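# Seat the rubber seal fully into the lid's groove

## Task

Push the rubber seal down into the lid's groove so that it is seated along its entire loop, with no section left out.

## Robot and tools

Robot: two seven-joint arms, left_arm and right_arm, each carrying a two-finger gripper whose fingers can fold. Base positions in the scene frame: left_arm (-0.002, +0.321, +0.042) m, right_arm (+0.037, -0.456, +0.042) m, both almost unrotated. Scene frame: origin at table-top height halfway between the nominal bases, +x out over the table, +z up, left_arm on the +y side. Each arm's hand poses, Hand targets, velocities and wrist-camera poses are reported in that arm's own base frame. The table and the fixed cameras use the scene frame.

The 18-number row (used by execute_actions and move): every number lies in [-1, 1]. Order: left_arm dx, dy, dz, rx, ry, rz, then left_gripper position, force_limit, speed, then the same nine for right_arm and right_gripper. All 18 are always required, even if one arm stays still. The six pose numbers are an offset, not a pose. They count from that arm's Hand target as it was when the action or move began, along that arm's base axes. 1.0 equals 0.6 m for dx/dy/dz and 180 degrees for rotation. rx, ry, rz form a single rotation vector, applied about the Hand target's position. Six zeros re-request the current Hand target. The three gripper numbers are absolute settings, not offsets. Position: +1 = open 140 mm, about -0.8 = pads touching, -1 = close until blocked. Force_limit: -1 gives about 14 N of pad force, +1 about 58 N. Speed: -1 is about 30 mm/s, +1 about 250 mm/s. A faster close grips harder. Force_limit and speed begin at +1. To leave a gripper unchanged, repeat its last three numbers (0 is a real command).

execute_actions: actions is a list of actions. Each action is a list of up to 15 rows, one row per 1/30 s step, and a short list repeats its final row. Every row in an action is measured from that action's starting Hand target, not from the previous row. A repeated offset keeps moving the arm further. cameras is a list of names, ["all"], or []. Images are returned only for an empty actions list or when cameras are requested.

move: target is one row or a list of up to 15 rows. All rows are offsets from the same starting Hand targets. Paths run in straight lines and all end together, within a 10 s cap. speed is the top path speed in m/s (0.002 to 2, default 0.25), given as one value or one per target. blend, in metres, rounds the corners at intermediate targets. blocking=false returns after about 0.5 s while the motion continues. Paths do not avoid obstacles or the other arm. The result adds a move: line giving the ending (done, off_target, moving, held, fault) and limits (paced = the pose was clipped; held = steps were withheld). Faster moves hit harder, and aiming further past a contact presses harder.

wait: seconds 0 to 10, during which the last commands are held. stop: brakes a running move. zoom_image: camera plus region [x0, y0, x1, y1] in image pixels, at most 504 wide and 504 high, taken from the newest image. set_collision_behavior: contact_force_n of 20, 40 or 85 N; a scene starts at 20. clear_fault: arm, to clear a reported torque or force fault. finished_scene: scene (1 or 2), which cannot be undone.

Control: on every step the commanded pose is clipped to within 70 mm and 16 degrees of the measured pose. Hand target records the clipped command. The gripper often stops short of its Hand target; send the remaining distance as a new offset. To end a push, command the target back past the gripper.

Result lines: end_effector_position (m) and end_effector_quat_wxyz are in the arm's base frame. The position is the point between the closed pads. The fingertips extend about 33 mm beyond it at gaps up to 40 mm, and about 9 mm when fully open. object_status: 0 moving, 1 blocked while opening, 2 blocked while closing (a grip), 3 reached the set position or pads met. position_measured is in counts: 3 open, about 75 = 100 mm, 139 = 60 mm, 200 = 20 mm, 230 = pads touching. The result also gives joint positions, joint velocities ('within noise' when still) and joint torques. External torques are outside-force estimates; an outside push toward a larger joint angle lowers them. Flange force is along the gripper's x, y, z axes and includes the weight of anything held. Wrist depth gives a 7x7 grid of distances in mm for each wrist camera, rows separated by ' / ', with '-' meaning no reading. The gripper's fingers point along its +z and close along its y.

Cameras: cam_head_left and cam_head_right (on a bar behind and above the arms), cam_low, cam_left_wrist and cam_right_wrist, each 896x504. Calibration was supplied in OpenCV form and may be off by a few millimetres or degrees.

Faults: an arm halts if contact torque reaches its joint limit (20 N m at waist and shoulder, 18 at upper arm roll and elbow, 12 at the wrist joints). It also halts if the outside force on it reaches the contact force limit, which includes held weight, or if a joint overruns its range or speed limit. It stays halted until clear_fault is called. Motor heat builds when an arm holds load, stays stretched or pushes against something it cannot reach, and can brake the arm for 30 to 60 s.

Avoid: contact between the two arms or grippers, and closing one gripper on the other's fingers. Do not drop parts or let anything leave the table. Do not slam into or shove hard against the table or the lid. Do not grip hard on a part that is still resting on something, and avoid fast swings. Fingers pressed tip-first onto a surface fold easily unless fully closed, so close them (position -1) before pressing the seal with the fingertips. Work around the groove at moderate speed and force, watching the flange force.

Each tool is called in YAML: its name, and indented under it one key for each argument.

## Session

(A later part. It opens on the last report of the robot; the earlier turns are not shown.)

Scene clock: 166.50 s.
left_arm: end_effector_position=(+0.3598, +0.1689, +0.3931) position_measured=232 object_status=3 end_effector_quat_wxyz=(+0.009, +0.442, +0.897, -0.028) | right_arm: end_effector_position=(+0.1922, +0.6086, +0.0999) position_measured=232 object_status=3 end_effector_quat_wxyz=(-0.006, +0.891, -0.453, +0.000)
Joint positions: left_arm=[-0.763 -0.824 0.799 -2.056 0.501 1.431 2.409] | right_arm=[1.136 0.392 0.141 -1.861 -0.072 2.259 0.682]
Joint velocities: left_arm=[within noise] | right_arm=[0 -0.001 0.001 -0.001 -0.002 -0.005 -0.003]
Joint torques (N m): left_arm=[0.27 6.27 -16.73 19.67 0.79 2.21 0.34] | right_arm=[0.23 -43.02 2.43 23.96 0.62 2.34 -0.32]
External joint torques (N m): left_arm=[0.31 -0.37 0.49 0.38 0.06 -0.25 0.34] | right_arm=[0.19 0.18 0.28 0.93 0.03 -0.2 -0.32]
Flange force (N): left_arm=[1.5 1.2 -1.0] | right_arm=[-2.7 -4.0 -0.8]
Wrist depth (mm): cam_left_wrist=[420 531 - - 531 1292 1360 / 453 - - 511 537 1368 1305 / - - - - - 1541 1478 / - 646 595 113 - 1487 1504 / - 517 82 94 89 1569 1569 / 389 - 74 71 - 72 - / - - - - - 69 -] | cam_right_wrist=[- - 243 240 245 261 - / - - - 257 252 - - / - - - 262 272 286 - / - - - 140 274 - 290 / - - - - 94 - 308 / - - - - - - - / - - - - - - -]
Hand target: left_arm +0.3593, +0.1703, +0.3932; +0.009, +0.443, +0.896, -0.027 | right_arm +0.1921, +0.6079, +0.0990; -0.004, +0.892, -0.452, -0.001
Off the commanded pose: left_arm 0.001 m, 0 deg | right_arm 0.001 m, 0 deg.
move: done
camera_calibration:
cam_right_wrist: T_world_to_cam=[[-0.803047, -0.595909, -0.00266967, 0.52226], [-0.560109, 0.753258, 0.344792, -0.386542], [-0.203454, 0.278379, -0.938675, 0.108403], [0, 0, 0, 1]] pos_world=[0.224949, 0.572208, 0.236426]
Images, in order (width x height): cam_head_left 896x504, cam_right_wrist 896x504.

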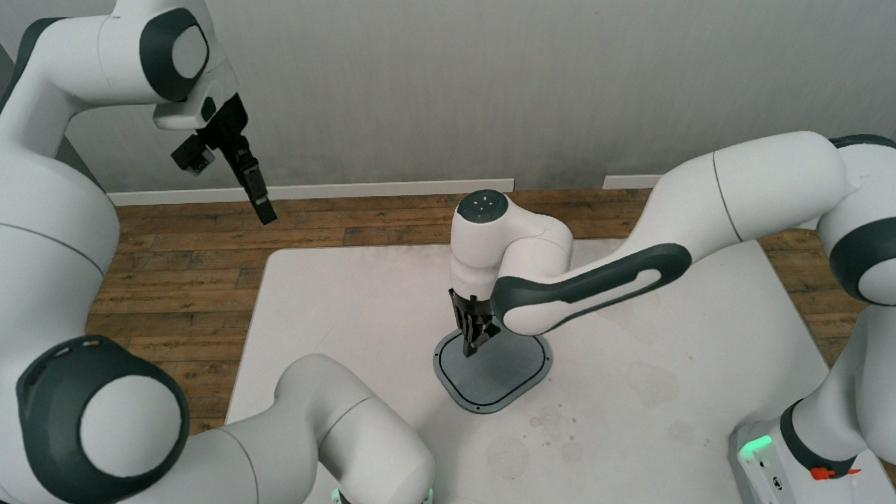

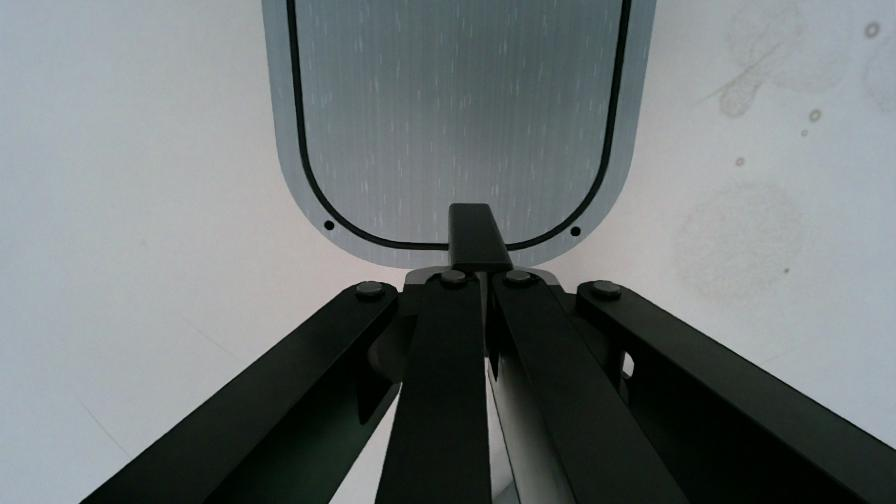

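move:
  target:
    - [0,0,0,0,0,0,-1,-0.9,-0.5,-0.1145,0.0042,-0.155,0,0,0,-1,-0.9,-0.5]
    - [0,0,0,0,0,0,-1,-0.9,-0.5,-0.1145,0.0042,-0.1792,0,0,0,-1,-0.9,-0.5]
    - [0,0,0,0,0,0,-1,-0.9,-0.5,-0.1145,0.0042,-0.155,0,0,0,-1,-0.9,-0.5]
    - [0,0,0,0,0,0,-1,-0.9,-0.5,-0.1255,-0.0553,-0.155,0,0,0,-1,-0.9,-0.5]
    - [0,0,0,0,0,0,-1,-0.9,-0.5,-0.1255,-0.0553,-0.1792,0,0,0,-1,-0.9,-0.5]
    - [0,0,0,0,0,0,-1,-0.9,-0.5,-0.1255,-0.0553,-0.155,0,0,0,-1,-0.9,-0.5]
    - [0,0,0,0,0,0,-1,-0.9,-0.5,-0.0977,-0.1115,-0.155,0,0,0,-1,-0.9,-0.5]
    - [0,0,0,0,0,0,-1,-0.9,-0.5,-0.0977,-0.1115,-0.1792,0,0,0,-1,-0.9,-0.5]
    - [0,0,0,0,0,0,-1,-0.9,-0.5,-0.0977,-0.1115,-0.155,0,0,0,-1,-0.9,-0.5]
  speed: [0.15,0.06,0.06,0.06,0.06,0.06,0.06,0.06,0.06]
  blend: [0.003,0,0.003,0.003,0,0.003,0.003,0,0]

move:
  target:
    - [0,0,0,0,0,0,-1,-0.9,-0.5,0.0324,-0.0462,0,0,0,0,-1,-0.9,-0.5]
    - [0,0,0,0,0,0,-1,-0.9,-0.5,0.0324,-0.0462,-0.0242,0,0,0,-1,-0.9,-0.5]
    - [0,0,0,0,0,0,-1,-0.9,-0.5,0.0324,-0.0462,0,0,0,0,-1,-0.9,-0.5]
    - [0,0,0,0,0,0,-1,-0.9,-0.5,0.0575,-0.0813,0,0,0,0,-1,-0.9,-0.5]
    - [0,0,0,0,0,0,-1,-0.9,-0.5,0.0575,-0.0813,-0.0242,0,0,0,-1,-0.9,-0.5]
    - [0,0,0,0,0,0,-1,-0.9,-0.5,0.0575,-0.0813,0,0,0,0,-1,-0.9,-0.5]
  speed: 0.06
  blend: [0.003,0,0.003,0.003,0,0]
  cameras: ["cam_right_wrist"]

move:
  target:
    - [0,0,0,0,0,0,-1,-0.9,-0.5,0,0,0.1,0,0,0,-1,-0.9,-0.5]
    - [0,0,0,0,0,0,-1,-0.9,-0.5,-0.05,-0.25,0.3,0,0,0,-1,-0.9,-0.5]
  blend: 0.03
  cameras: ["all"]

zoom_image:
  camera: "cam_head_left"
  region: [410, 290, 570, 430]

zoom_image:
  camera: "cam_head_right"
  region: [410, 290, 570, 430]

zoom_image:
  camera: "cam_low"
  region: [420, 190, 560, 270]

Scene clock: 173.33 s.
left_arm: end_effector_position=(+0.3598, +0.1689, +0.3931) position_measured=232 object_status=3 end_effector_quat_wxyz=(+0.009, +0.442, +0.897, -0.028) | right_arm: end_effector_position=(+0.1337, +0.5426, +0.0062) position_measured=232 object_status=3 end_effector_quat_wxyz=(-0.005, +0.892, -0.453, +0.000)
Joint positions: left_arm=[-0.763 -0.824 0.799 -2.056 0.501 1.431 2.409] | right_arm=[1.198 0.362 0.128 -2.203 -0.087 2.571 0.76]
Joint velocities: left_arm=[within noise] | right_arm=[0 -0.001 0 0 0 -0.004 -0.002]
Joint torques (N m): left_arm=[0.24 6.24 -16.74 19.69 0.8 2.21 0.32] | right_arm=[0.31 -39.37 2.3 19.54 0.45 2.3 -0.09]
External joint torques (N m): left_arm=[0.23 -0.34 0.54 0.33 0.07 -0.25 0.33] | right_arm=[0.25 -0.75 0.47 0.26 0.04 -0.24 -0.09]
Flange force (N): left_arm=[1.4 1.3 -0.8] | right_arm=[0.0 0.5 -2.3]
Wrist depth (mm): cam_left_wrist=[421 499 - - - - 1318 / 470 602 - 563 550 1368 1382 / 603 592 - - - 1382 1445 / - - - 113 616 1522 1513 / 542 - 82 94 89 1559 1569 / 436 - 74 71 - 72 1375 / - - - - - 69 -] | cam_right_wrist=[160 159 159 158 - - - / 166 167 167 166 - - - / 178 178 177 175 - - - / 189 189 187 140 - - - / - 199 - - 94 - - / - - - - - - - / - - - - - - -]
Hand target: left_arm +0.3593, +0.1703, +0.3932; +0.009, +0.443, +0.896, -0.027 | right_arm +0.1335, +0.5410, +0.0060; -0.004, +0.892, -0.452, -0.001
Off the commanded pose: left_arm 0.001 m, 0 deg | right_arm 0.002 m, 0 deg.
move: done

Scene clock: 176.43 s.
left_arm: end_effector_position=(+0.3598, +0.1689, +0.3931) position_measured=232 object_status=3 end_effector_quat_wxyz=(+0.009, +0.442, +0.897, -0.028) | right_arm: end_effector_position=(+0.1683, +0.4938, +0.0061) position_measured=232 object_status=3 end_effector_quat_wxyz=(-0.005, +0.892, -0.453, +0.000)
Joint positions: left_arm=[-0.763 -0.824 0.799 -2.056 0.501 1.431 2.409] | right_arm=[1.093 0.281 0.143 -2.337 -0.082 2.624 0.67]
Joint velocities: left_arm=[within noise] | right_arm=[0 0.002 0 0 0.001 -0.003 -0.004]
Joint torques (N m): left_arm=[0.19 6.31 -16.7 19.63 0.79 2.21 0.36] | right_arm=[0.34 -36.18 1.63 18.73 0.61 2.32 -0.32]
External joint torques (N m): left_arm=[0.2 -0.33 0.48 0.35 0.06 -0.24 0.36] | right_arm=[0.41 -0.94 0.22 0.24 0.23 -0.22 -0.32]
Flange force (N): left_arm=[1.4 1.3 -1.0] | right_arm=[0.6 0.7 -3.1]
Wrist depth (mm): cam_left_wrist=[417 515 - - - 1285 1298 / 468 - - - - 1397 1368 / 624 - - - - 1588 1437 / - - - 113 - 1470 1588 / - 666 82 94 89 1619 1569 / 495 - - 71 - 72 1437 / - - - - - 69 -] | cam_right_wrist=[159 159 160 158 - 167 - / 168 167 166 165 - - - / 178 177 176 173 - 183 - / 189 188 186 141 - - 194 / 200 198 - - 94 - - / - - - - - - - / - - - - - - -]
Hand target: left_arm +0.3593, +0.1703, +0.3932; +0.009, +0.443, +0.896, -0.027 | right_arm +0.1680, +0.4923, +0.0060; -0.004, +0.892, -0.452, -0.001
Off the commanded pose: left_arm 0.001 m, 0 deg | right_arm 0.002 m, 0 deg.
move: done
camera_calibration:
cam_right_wrist: T_world_to_cam=[[-0.802238, -0.597, -0.0022015, 0.434812], [-0.560938, 0.752507, 0.345083, -0.280693], [-0.204358, 0.278074, -0.93857, 0.0478479], [0, 0, 0, 1]] pos_world=[0.20115, 0.457501, 0.142728]
Images, in order (width x height): cam_right_wrist 896x504.

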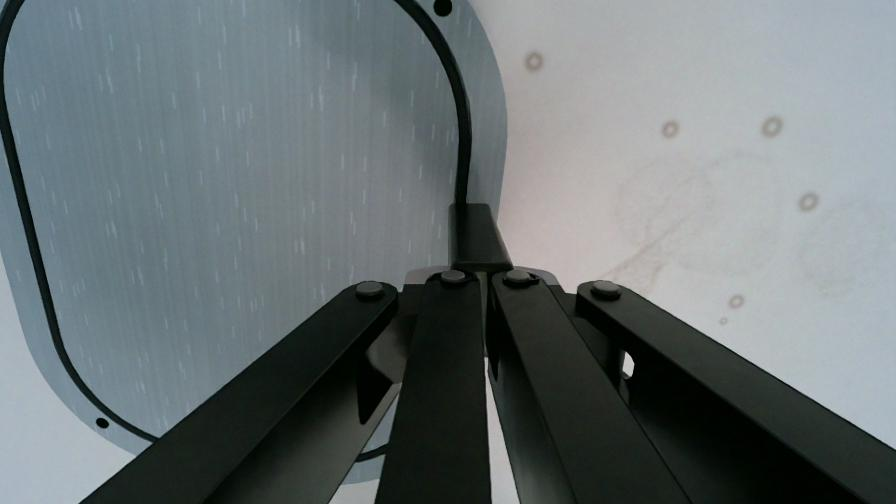

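Scene clock: 178.40 s.
left_arm: end_effector_position=(+0.3598, +0.1689, +0.3931) position_measured=232 object_status=3 end_effector_quat_wxyz=(+0.009, +0.442, +0.897, -0.028) | right_arm: end_effector_position=(+0.1386, +0.3438, +0.1864) position_measured=232 object_status=3 end_effector_quat_wxyz=(-0.005, +0.890, -0.456, -0.002)
Joint positions: left_arm=[-0.763 -0.824 0.799 -2.056 0.501 1.431 2.409] | right_arm=[1.095 -0.524 0.09 -2.68 0.057 2.167 0.517]
Joint velocities: left_arm=[within noise] | right_arm=[0.001 0 0.001 0.001 0.001 -0.005 -0.007]
Joint torques (N m): left_arm=[0.24 6.22 -16.71 19.65 0.8 2.21 0.35] | right_arm=[1.32 -14.08 -2.16 24.02 0.65 2.33 -0.16]
External joint torques (N m): left_arm=[0.19 -0.35 0.5 0.29 0.06 -0.24 0.35] | right_arm=[1.3 -0.97 -0.66 0.15 0.03 -0.24 -0.16]
Flange force (N): left_arm=[1.4 1.2 -0.7] | right_arm=[1.7 3.2 -2.4]
Wrist depth (mm): cam_left_wrist=[418 - 527 - - 1285 1285 / 477 - 486 528 - 1298 1346 / - 631 609 - - 1212 1445 / - - 630 113 - 1522 1513 / - - 83 94 89 1598 1453 / - - 74 71 - 72 1694 / - - - - - 69 -] | cam_right_wrist=[- - - - - - - / - - - - - - - / - - - - - - - / - - 376 115 - - - / - - - - 94 - - / - - - - - - - / - - - - - - -]
Hand target: left_arm +0.3593, +0.1703, +0.3932; +0.009, +0.443, +0.896, -0.027 | right_arm +0.1380, +0.3423, +0.1860; -0.004, +0.892, -0.452, -0.001
Off the commanded pose: left_arm 0.001 m, 0 deg | right_arm 0.002 m, 0 deg.
move: done
camera_calibration:
cam_left_wrist: T_world_to_cam=[[0.786833, 0.616324, -0.0322222, -0.365612], [0.584169, -0.726906, 0.361046, -0.220351], [0.199099, -0.302906, -0.931991, 0.48441], [0, 0, 0, 1]] pos_world=[0.319952, 0.211892, 0.519241]
cam_right_wrist: T_world_to_cam=[[-0.806293, -0.591516, -0.000335151, 0.320117], [-0.55485, 0.756117, 0.347029, -0.249068], [-0.20502, 0.279993, -0.937854, 0.251959], [0, 0, 0, 1]] pos_world=[0.17157, 0.307132, 0.322842]

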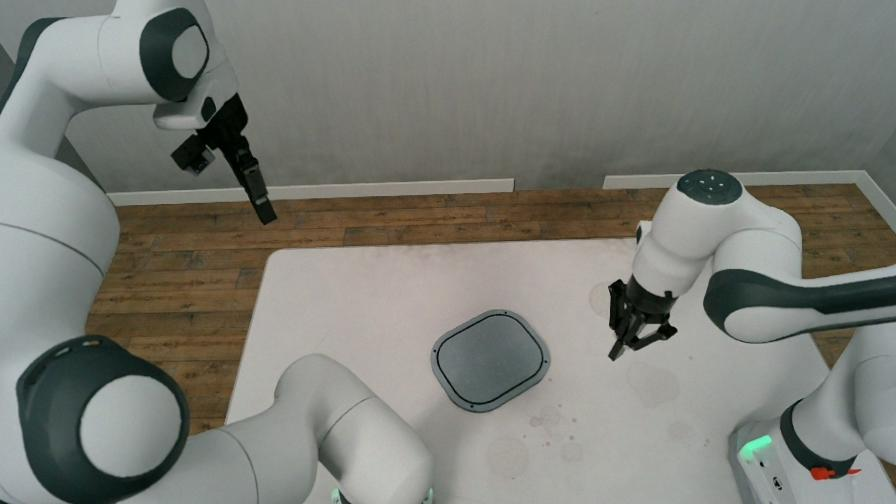

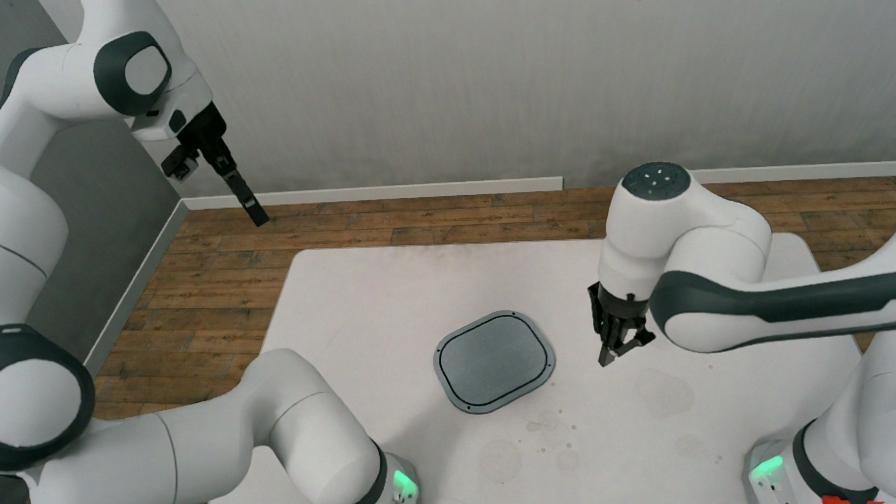

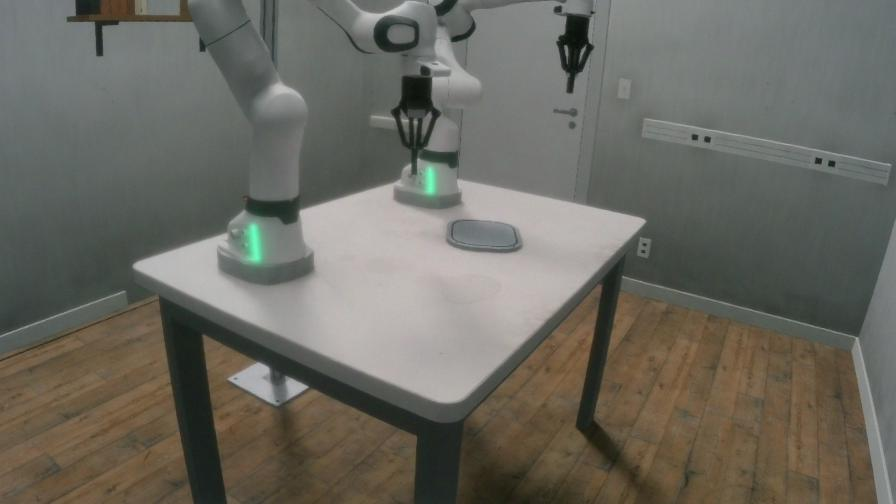

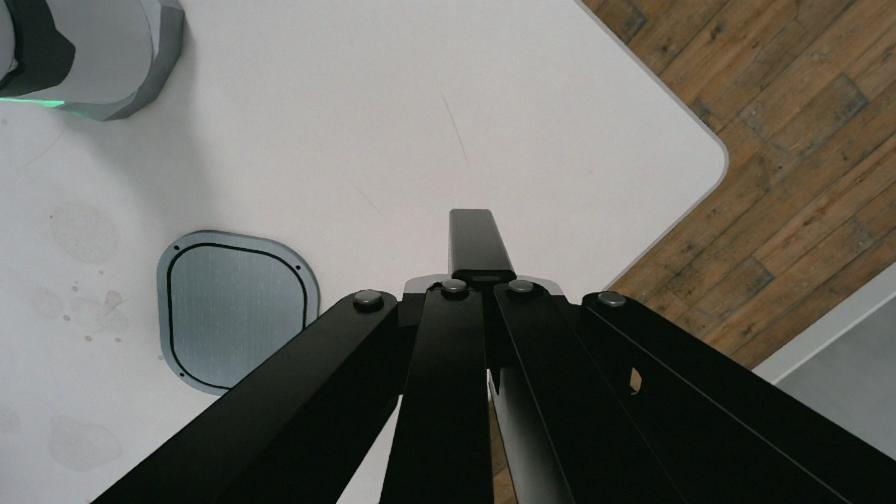

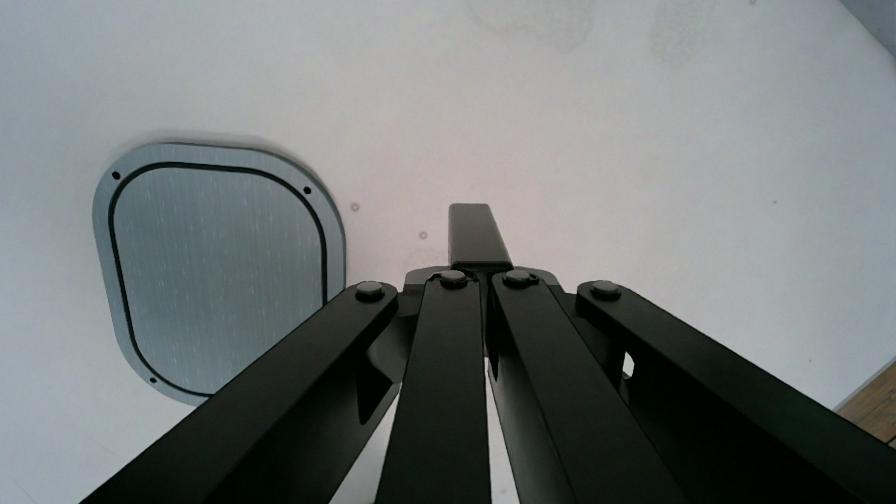

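Scaled by 3.150 from the camera's 896x504 image, which has a finer 1280x720 frame.

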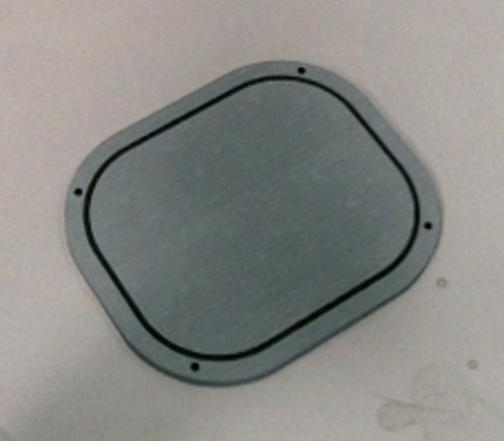

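Scaled by 3.150 from the camera's 896x504 image, which has a finer 1280x720 frame.

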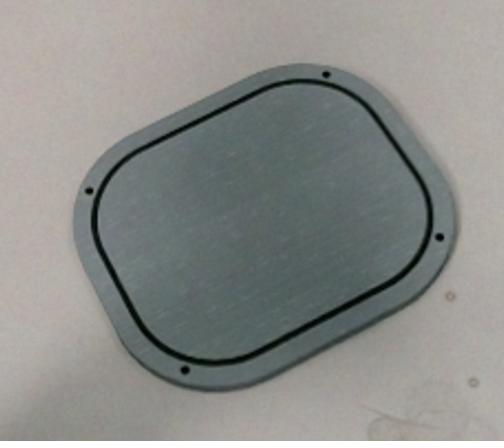

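Scaled by 3.600 from the camera's 896x504 image, which has a finer 1280x720 frame.

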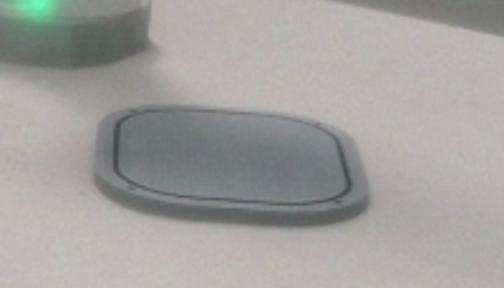

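move:
  target:
    - [0,0,0,0,0,0,-1,-0.9,-0.5,0.0613,0.249,-0.3,0,0,0,-1,-0.9,-0.5]
    - [0,0,0,0,0,0,-1,-0.9,-0.5,0.0613,0.249,-0.3242,0,0,0,-1,-0.9,-0.5]
    - [0,0,0,0,0,0,-1,-0.9,-0.5,0.0613,0.249,-0.3,0,0,0,-1,-0.9,-0.5]
    - [0,0,0,0,0,0,-1,-0.9,-0.5,0.1008,0.202,-0.3,0,0,0,-1,-0.9,-0.5]
    - [0,0,0,0,0,0,-1,-0.9,-0.5,0.1008,0.202,-0.3242,0,0,0,-1,-0.9,-0.5]
    - [0,0,0,0,0,0,-1,-0.9,-0.5,0.1008,0.202,-0.3,0,0,0,-1,-0.9,-0.5]
    - [0,0,0,0,0,0,-1,-0.9,-0.5,0.1395,0.1855,-0.3,0,0,0,-1,-0.9,-0.5]
    - [0,0,0,0,0,0,-1,-0.9,-0.5,0.1395,0.1855,-0.3242,0,0,0,-1,-0.9,-0.5]
    - [0,0,0,0,0,0,-1,-0.9,-0.5,0.1395,0.1855,-0.3,0,0,0,-1,-0.9,-0.5]
  speed: [0.15,0.06,0.06,0.06,0.06,0.06,0.06,0.06,0.06]
  blend: [0.003,0,0.003,0.003,0,0.003,0.003,0,0]
  cameras: ["cam_right_wrist"]

Scene clock: 185.27 s.
left_arm: end_effector_position=(+0.3598, +0.1689, +0.3931) position_measured=232 object_status=3 end_effector_quat_wxyz=(+0.009, +0.442, +0.897, -0.028) | right_arm: end_effector_position=(+0.2221, +0.4549, +0.0060) position_measured=232 object_status=3 end_effector_quat_wxyz=(-0.005, +0.892, -0.453, +0.000)
Joint positions: left_arm=[-0.763 -0.824 0.799 -2.056 0.501 1.431 2.409] | right_arm=[1.004 0.247 0.107 -2.39 -0.055 2.645 0.525]
Joint velocities: left_arm=[within noise] | right_arm=[0 0 0 0 0.001 -0.004 -0.003]
Joint torques (N m): left_arm=[0.19 6.27 -16.73 19.68 0.8 2.23 0.3] | right_arm=[0.34 -34.95 1.58 18.47 0.57 2.22 -0.27]
External joint torques (N m): left_arm=[0.18 -0.33 0.51 0.38 0.07 -0.22 0.31] | right_arm=[0.41 -0.79 0.64 0.17 0.2 -0.36 -0.27]
Flange force (N): left_arm=[1.3 1.4 -1.0] | right_arm=[0.1 0.8 -3.1]
Wrist depth (mm): cam_left_wrist=[421 496 528 536 500 1292 1292 / 561 - 562 - - 1382 1353 / 591 - - - - 584 1437 / - - - 113 - 1496 1504 / 746 - 82 94 89 89 1559 / 708 - 74 71 - 72 - / - - - - - 69 -] | cam_right_wrist=[- - - - - 162 - / - 170 168 - - - - / 178 179 176 175 - - 187 / 187 185 187 140 - - - / 203 200 - - 94 - - / - - - - - - - / - - - - - - -]
Hand target: left_arm +0.3593, +0.1703, +0.3932; +0.009, +0.443, +0.896, -0.027 | right_arm +0.2217, +0.4536, +0.0060; -0.004, +0.892, -0.452, -0.001
Off the commanded pose: left_arm 0.001 m, 0 deg | right_arm 0.001 m, 0 deg.
move: done
camera_calibration:
cam_right_wrist: T_world_to_cam=[[-0.802146, -0.597124, -0.0018978, 0.454795], [-0.561104, 0.752664, 0.344471, -0.221221], [-0.204263, 0.277381, -0.938795, 0.0698336], [0, 0, 0, 1]] pos_world=[0.254949, 0.418704, 0.142627]
Images, in order (width x height): cam_right_wrist 896x504.

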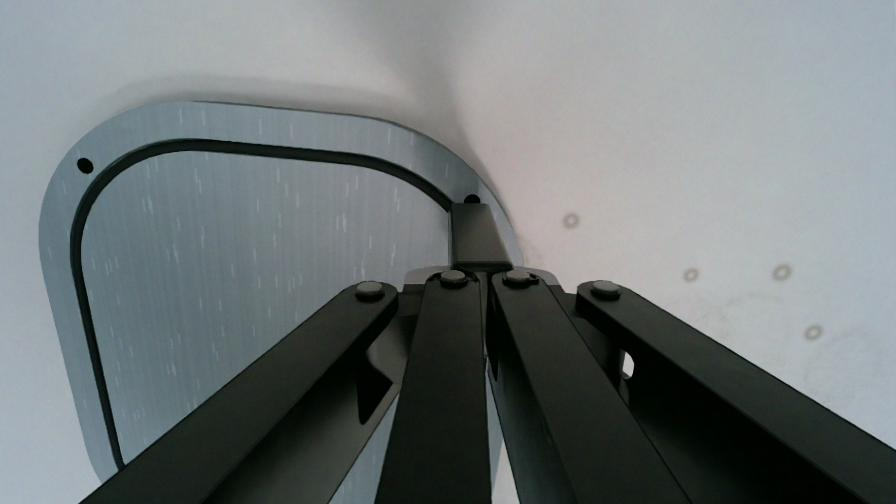

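move:
  target:
    - [0,0,0,0,0,0,-1,-0.9,-0.5,0.0417,-0.0043,0,0,0,0,-1,-0.9,-0.5]
    - [0,0,0,0,0,0,-1,-0.9,-0.5,0.0417,-0.0043,-0.0242,0,0,0,-1,-0.9,-0.5]
    - [0,0,0,0,0,0,-1,-0.9,-0.5,0.0417,-0.0043,0,0,0,0,-1,-0.9,-0.5]
    - [0,0,0,0,0,0,-1,-0.9,-0.5,0.0863,0.0117,0,0,0,0,-1,-0.9,-0.5]
    - [0,0,0,0,0,0,-1,-0.9,-0.5,0.0863,0.0117,-0.0242,0,0,0,-1,-0.9,-0.5]
    - [0,0,0,0,0,0,-1,-0.9,-0.5,0.0863,0.0117,0,0,0,0,-1,-0.9,-0.5]
    - [0,0,0,0,0,0,-1,-0.9,-0.5,0.1385,0.0415,0,0,0,0,-1,-0.9,-0.5]
    - [0,0,0,0,0,0,-1,-0.9,-0.5,0.1385,0.0415,-0.0242,0,0,0,-1,-0.9,-0.5]
    - [0,0,0,0,0,0,-1,-0.9,-0.5,0.1385,0.0415,0,0,0,0,-1,-0.9,-0.5]
  speed: 0.06
  blend: [0.003,0,0.003,0.003,0,0.003,0.003,0,0]

move:
  target:
    - [0,0,0,0,0,0,-1,-0.9,-0.5,0.0427,0.0347,0,0,0,0,-1,-0.9,-0.5]
    - [0,0,0,0,0,0,-1,-0.9,-0.5,0.0427,0.0347,-0.0242,0,0,0,-1,-0.9,-0.5]
    - [0,0,0,0,0,0,-1,-0.9,-0.5,0.0427,0.0347,0,0,0,0,-1,-0.9,-0.5]
    - [0,0,0,0,0,0,-1,-0.9,-0.5,0.063,0.0715,0,0,0,0,-1,-0.9,-0.5]
    - [0,0,0,0,0,0,-1,-0.9,-0.5,0.063,0.0715,-0.0242,0,0,0,-1,-0.9,-0.5]
    - [0,0,0,0,0,0,-1,-0.9,-0.5,0.063,0.0715,0,0,0,0,-1,-0.9,-0.5]
    - [0,0,0,0,0,0,-1,-0.9,-0.5,0.0695,0.1198,0,0,0,0,-1,-0.9,-0.5]
    - [0,0,0,0,0,0,-1,-0.9,-0.5,0.0695,0.1198,-0.0242,0,0,0,-1,-0.9,-0.5]
    - [0,0,0,0,0,0,-1,-0.9,-0.5,0.0695,0.1198,0.01,0,0,0,-1,-0.9,-0.5]
  speed: 0.06
  blend: [0.003,0,0.003,0.003,0,0.003,0.003,0,0]

move:
  target:
    - [0,0,0,0,0,0,-1,-0.9,-0.5,0,0,0.1,0,0,0,-1,-0.9,-0.5]
    - [0,0,0,0,0,0,-1,-0.9,-0.5,-0.3,-0.3,0.3,0,0,0,-1,-0.9,-0.5]
  blend: 0.03
  cameras: ["cam_right_wrist","cam_head_right"]

zoom_image:
  camera: "cam_head_right"
  region: [410, 290, 570, 430]

zoom_image:
  camera: "cam_right_wrist"
  region: [60, 120, 370, 420]

Scene clock: 190.67 s.
left_arm: end_effector_position=(+0.3598, +0.1689, +0.3931) position_measured=232 object_status=3 end_effector_quat_wxyz=(+0.009, +0.442, +0.897, -0.028) | right_arm: end_effector_position=(+0.3052, +0.4799, +0.0061) position_measured=232 object_status=3 end_effector_quat_wxyz=(-0.005, +0.891, -0.454, +0.000)
Joint positions: left_arm=[-0.763 -0.824 0.799 -2.056 0.501 1.431 2.409] | right_arm=[0.902 0.383 0.1 -2.166 -0.064 2.556 0.419]
Joint velocities: left_arm=[within noise] | right_arm=[0 -0.001 0 0.001 -0.001 -0.004 0]
Joint torques (N m): left_arm=[0.21 6.27 -16.69 19.67 0.8 2.21 0.29] | right_arm=[0.41 -40.4 1.87 19.94 0.46 2.21 -0.17]
External joint torques (N m): left_arm=[0.23 -0.35 0.54 0.36 0.08 -0.24 0.3] | right_arm=[0.29 -0.73 0.22 0.38 0.05 -0.37 -0.17]
Flange force (N): left_arm=[1.4 1.3 -0.9] | right_arm=[-0.3 -0.3 -2.4]
Wrist depth (mm): cam_left_wrist=[421 474 - - - 1298 1368 / 505 - - - - - 1353 / - - - - - 1579 1375 / 647 618 - 118 668 1504 1550 / - 680 82 94 89 1569 1513 / - - 74 71 - 72 1390 / - - - - - 69 -] | cam_right_wrist=[- - - - - 168 - / - - - - - 175 - / - - - 178 - - - / - - 189 140 182 - - / - - - - 94 - 212 / - - - - - - - / - - - - - - -]
Hand target: left_arm +0.3593, +0.1703, +0.3932; +0.009, +0.443, +0.896, -0.027 | right_arm +0.3048, +0.4785, +0.0060; -0.004, +0.892, -0.452, -0.001
Off the commanded pose: left_arm 0.001 m, 0 deg | right_arm 0.002 m, 0 deg.
move: done

Scene clock: 195.17 s.
left_arm: end_effector_position=(+0.3598, +0.1689, +0.3931) position_measured=232 object_status=3 end_effector_quat_wxyz=(+0.009, +0.442, +0.897, -0.028) | right_arm: end_effector_position=(+0.3480, +0.5514, +0.0126) position_measured=232 object_status=3 end_effector_quat_wxyz=(-0.006, +0.893, -0.450, +0.001)
Joint positions: left_arm=[-0.763 -0.824 0.799 -2.056 0.501 1.431 2.409] | right_arm=[0.928 0.567 0.087 -1.828 -0.069 2.404 0.415]
Joint velocities: left_arm=[within noise] | right_arm=[0 0.001 -0.001 -0.001 0 -0.005 -0.002]
Joint torques (N m): left_arm=[0.22 6.21 -16.71 19.7 0.81 2.23 0.32] | right_arm=[0.91 -47.33 2.38 22.03 0.64 2.2 0.15]
External joint torques (N m): left_arm=[0.27 -0.45 0.51 0.42 0.09 -0.23 0.33] | right_arm=[0.83 -0.46 0.29 0.44 0.13 -0.38 0.16]
Flange force (N): left_arm=[1.6 1.2 -1.0] | right_arm=[-1.9 -1.0 -1.4]
Wrist depth (mm): cam_left_wrist=[418 503 - - 503 1292 1305 / 449 - - - 550 1298 1382 / - - - - - 1531 1429 / - 624 - 113 616 1513 1504 / - 649 83 94 89 1619 1705 / 703 - 74 71 - 72 - / - - - - - 69 -] | cam_right_wrist=[- - - - - - - / - - - - 177 - - / - - - - - 183 184 / - 212 - 141 191 192 - / - - - - 94 202 202 / - - - - - - - / - - - - - - -]
Hand target: left_arm +0.3593, +0.1703, +0.3932; +0.009, +0.443, +0.896, -0.027 | right_arm +0.3465, +0.5503, +0.0120; -0.004, +0.892, -0.452, -0.001
Off the commanded pose: left_arm 0.001 m, 0 deg | right_arm 0.002 m, 0 deg.
move: done

Scene clock: 197.37 s.
left_arm: end_effector_position=(+0.3598, +0.1689, +0.3931) position_measured=232 object_status=3 end_effector_quat_wxyz=(+0.009, +0.442, +0.897, -0.028) | right_arm: end_effector_position=(+0.1684, +0.3712, +0.1924) position_measured=232 object_status=3 end_effector_quat_wxyz=(-0.005, +0.893, -0.450, +0.001)
Joint positions: left_arm=[-0.763 -0.824 0.799 -2.056 0.501 1.431 2.409] | right_arm=[0.982 -0.409 0.158 -2.566 0.074 2.171 0.448]
Joint velocities: left_arm=[within noise] | right_arm=[0.001 0 0 0 0.002 -0.004 0.002]
Joint torques (N m): left_arm=[0.22 6.22 -16.7 19.68 0.79 2.21 0.3] | right_arm=[0.86 -17.82 -1.82 23.92 0.89 2.27 0.27]
External joint torques (N m): left_arm=[0.17 -0.36 0.43 0.36 0.06 -0.24 0.31] | right_arm=[0.81 -0.98 0.12 0.13 0.27 -0.29 0.27]
Flange force (N): left_arm=[1.3 1.2 -1.0] | right_arm=[0.0 3.7 -2.4]
Wrist depth (mm): cam_left_wrist=[435 472 523 - - 1292 1285 / 468 - - - - - 1382 / - - - - - 1504 1429 / - - - 118 - 1531 1522 / - - 82 94 89 1608 1639 / - - 74 71 - 72 1368 / - - - - - 69 -] | cam_right_wrist=[- - - - - - - / - - - - - - - / - 356 - - 373 - - / - - - 115 - - - / - - - - 94 - - / - - - - - - - / - - - - - - -]
Hand target: left_arm +0.3593, +0.1703, +0.3932; +0.009, +0.443, +0.896, -0.027 | right_arm +0.1665, +0.3703, +0.1920; -0.004, +0.892, -0.452, -0.001
Off the commanded pose: left_arm 0.001 m, 0 deg | right_arm 0.002 m, 0 deg.
move: done
camera_calibration:
cam_right_wrist: T_world_to_cam=[[-0.798075, -0.602553, -0.00236036, 0.363478], [-0.566545, 0.749038, 0.343465, -0.250074], [-0.205188, 0.275449, -0.939162, 0.257965], [0, 0, 0, 1]] pos_world=[0.201336, 0.335273, 0.329021]
Images, in order (width x height): cam_head_right 896x504, cam_right_wrist 896x504.

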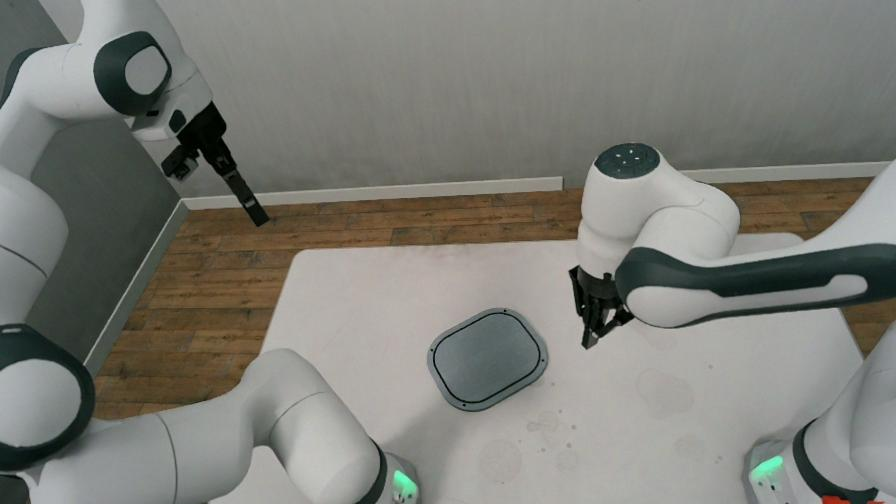

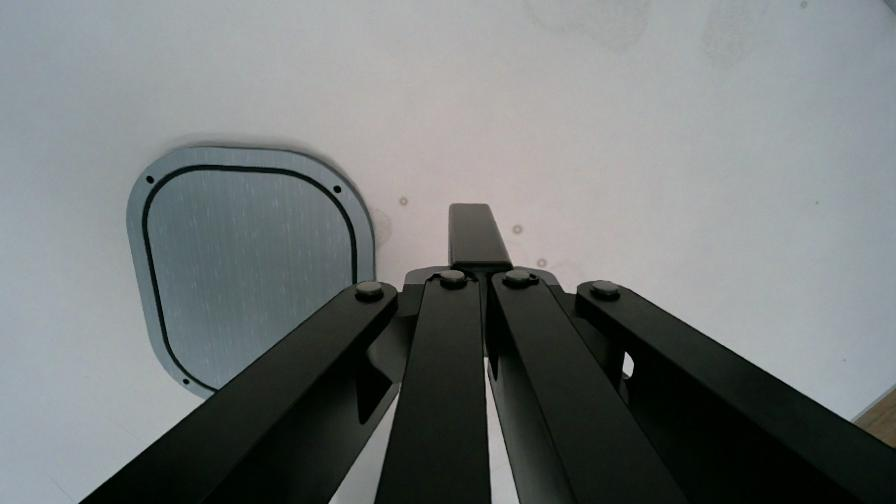

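Scaled by 3.150 from the camera's 896x504 image, which has a finer 1280x720 frame.

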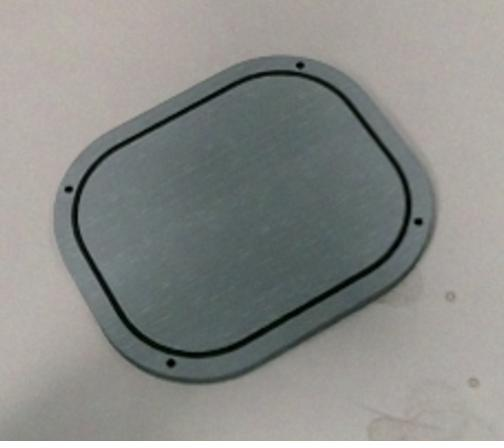

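Scaled by 1.626 from the camera's 896x504 image, which has a finer 1280x720 frame.

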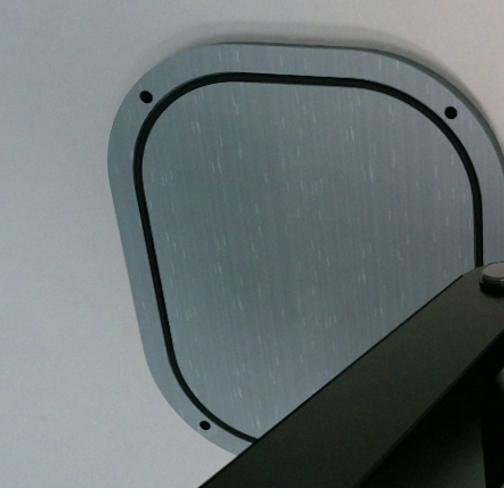

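finished_scene:
  scene: 2

The scene is finished: the task was done.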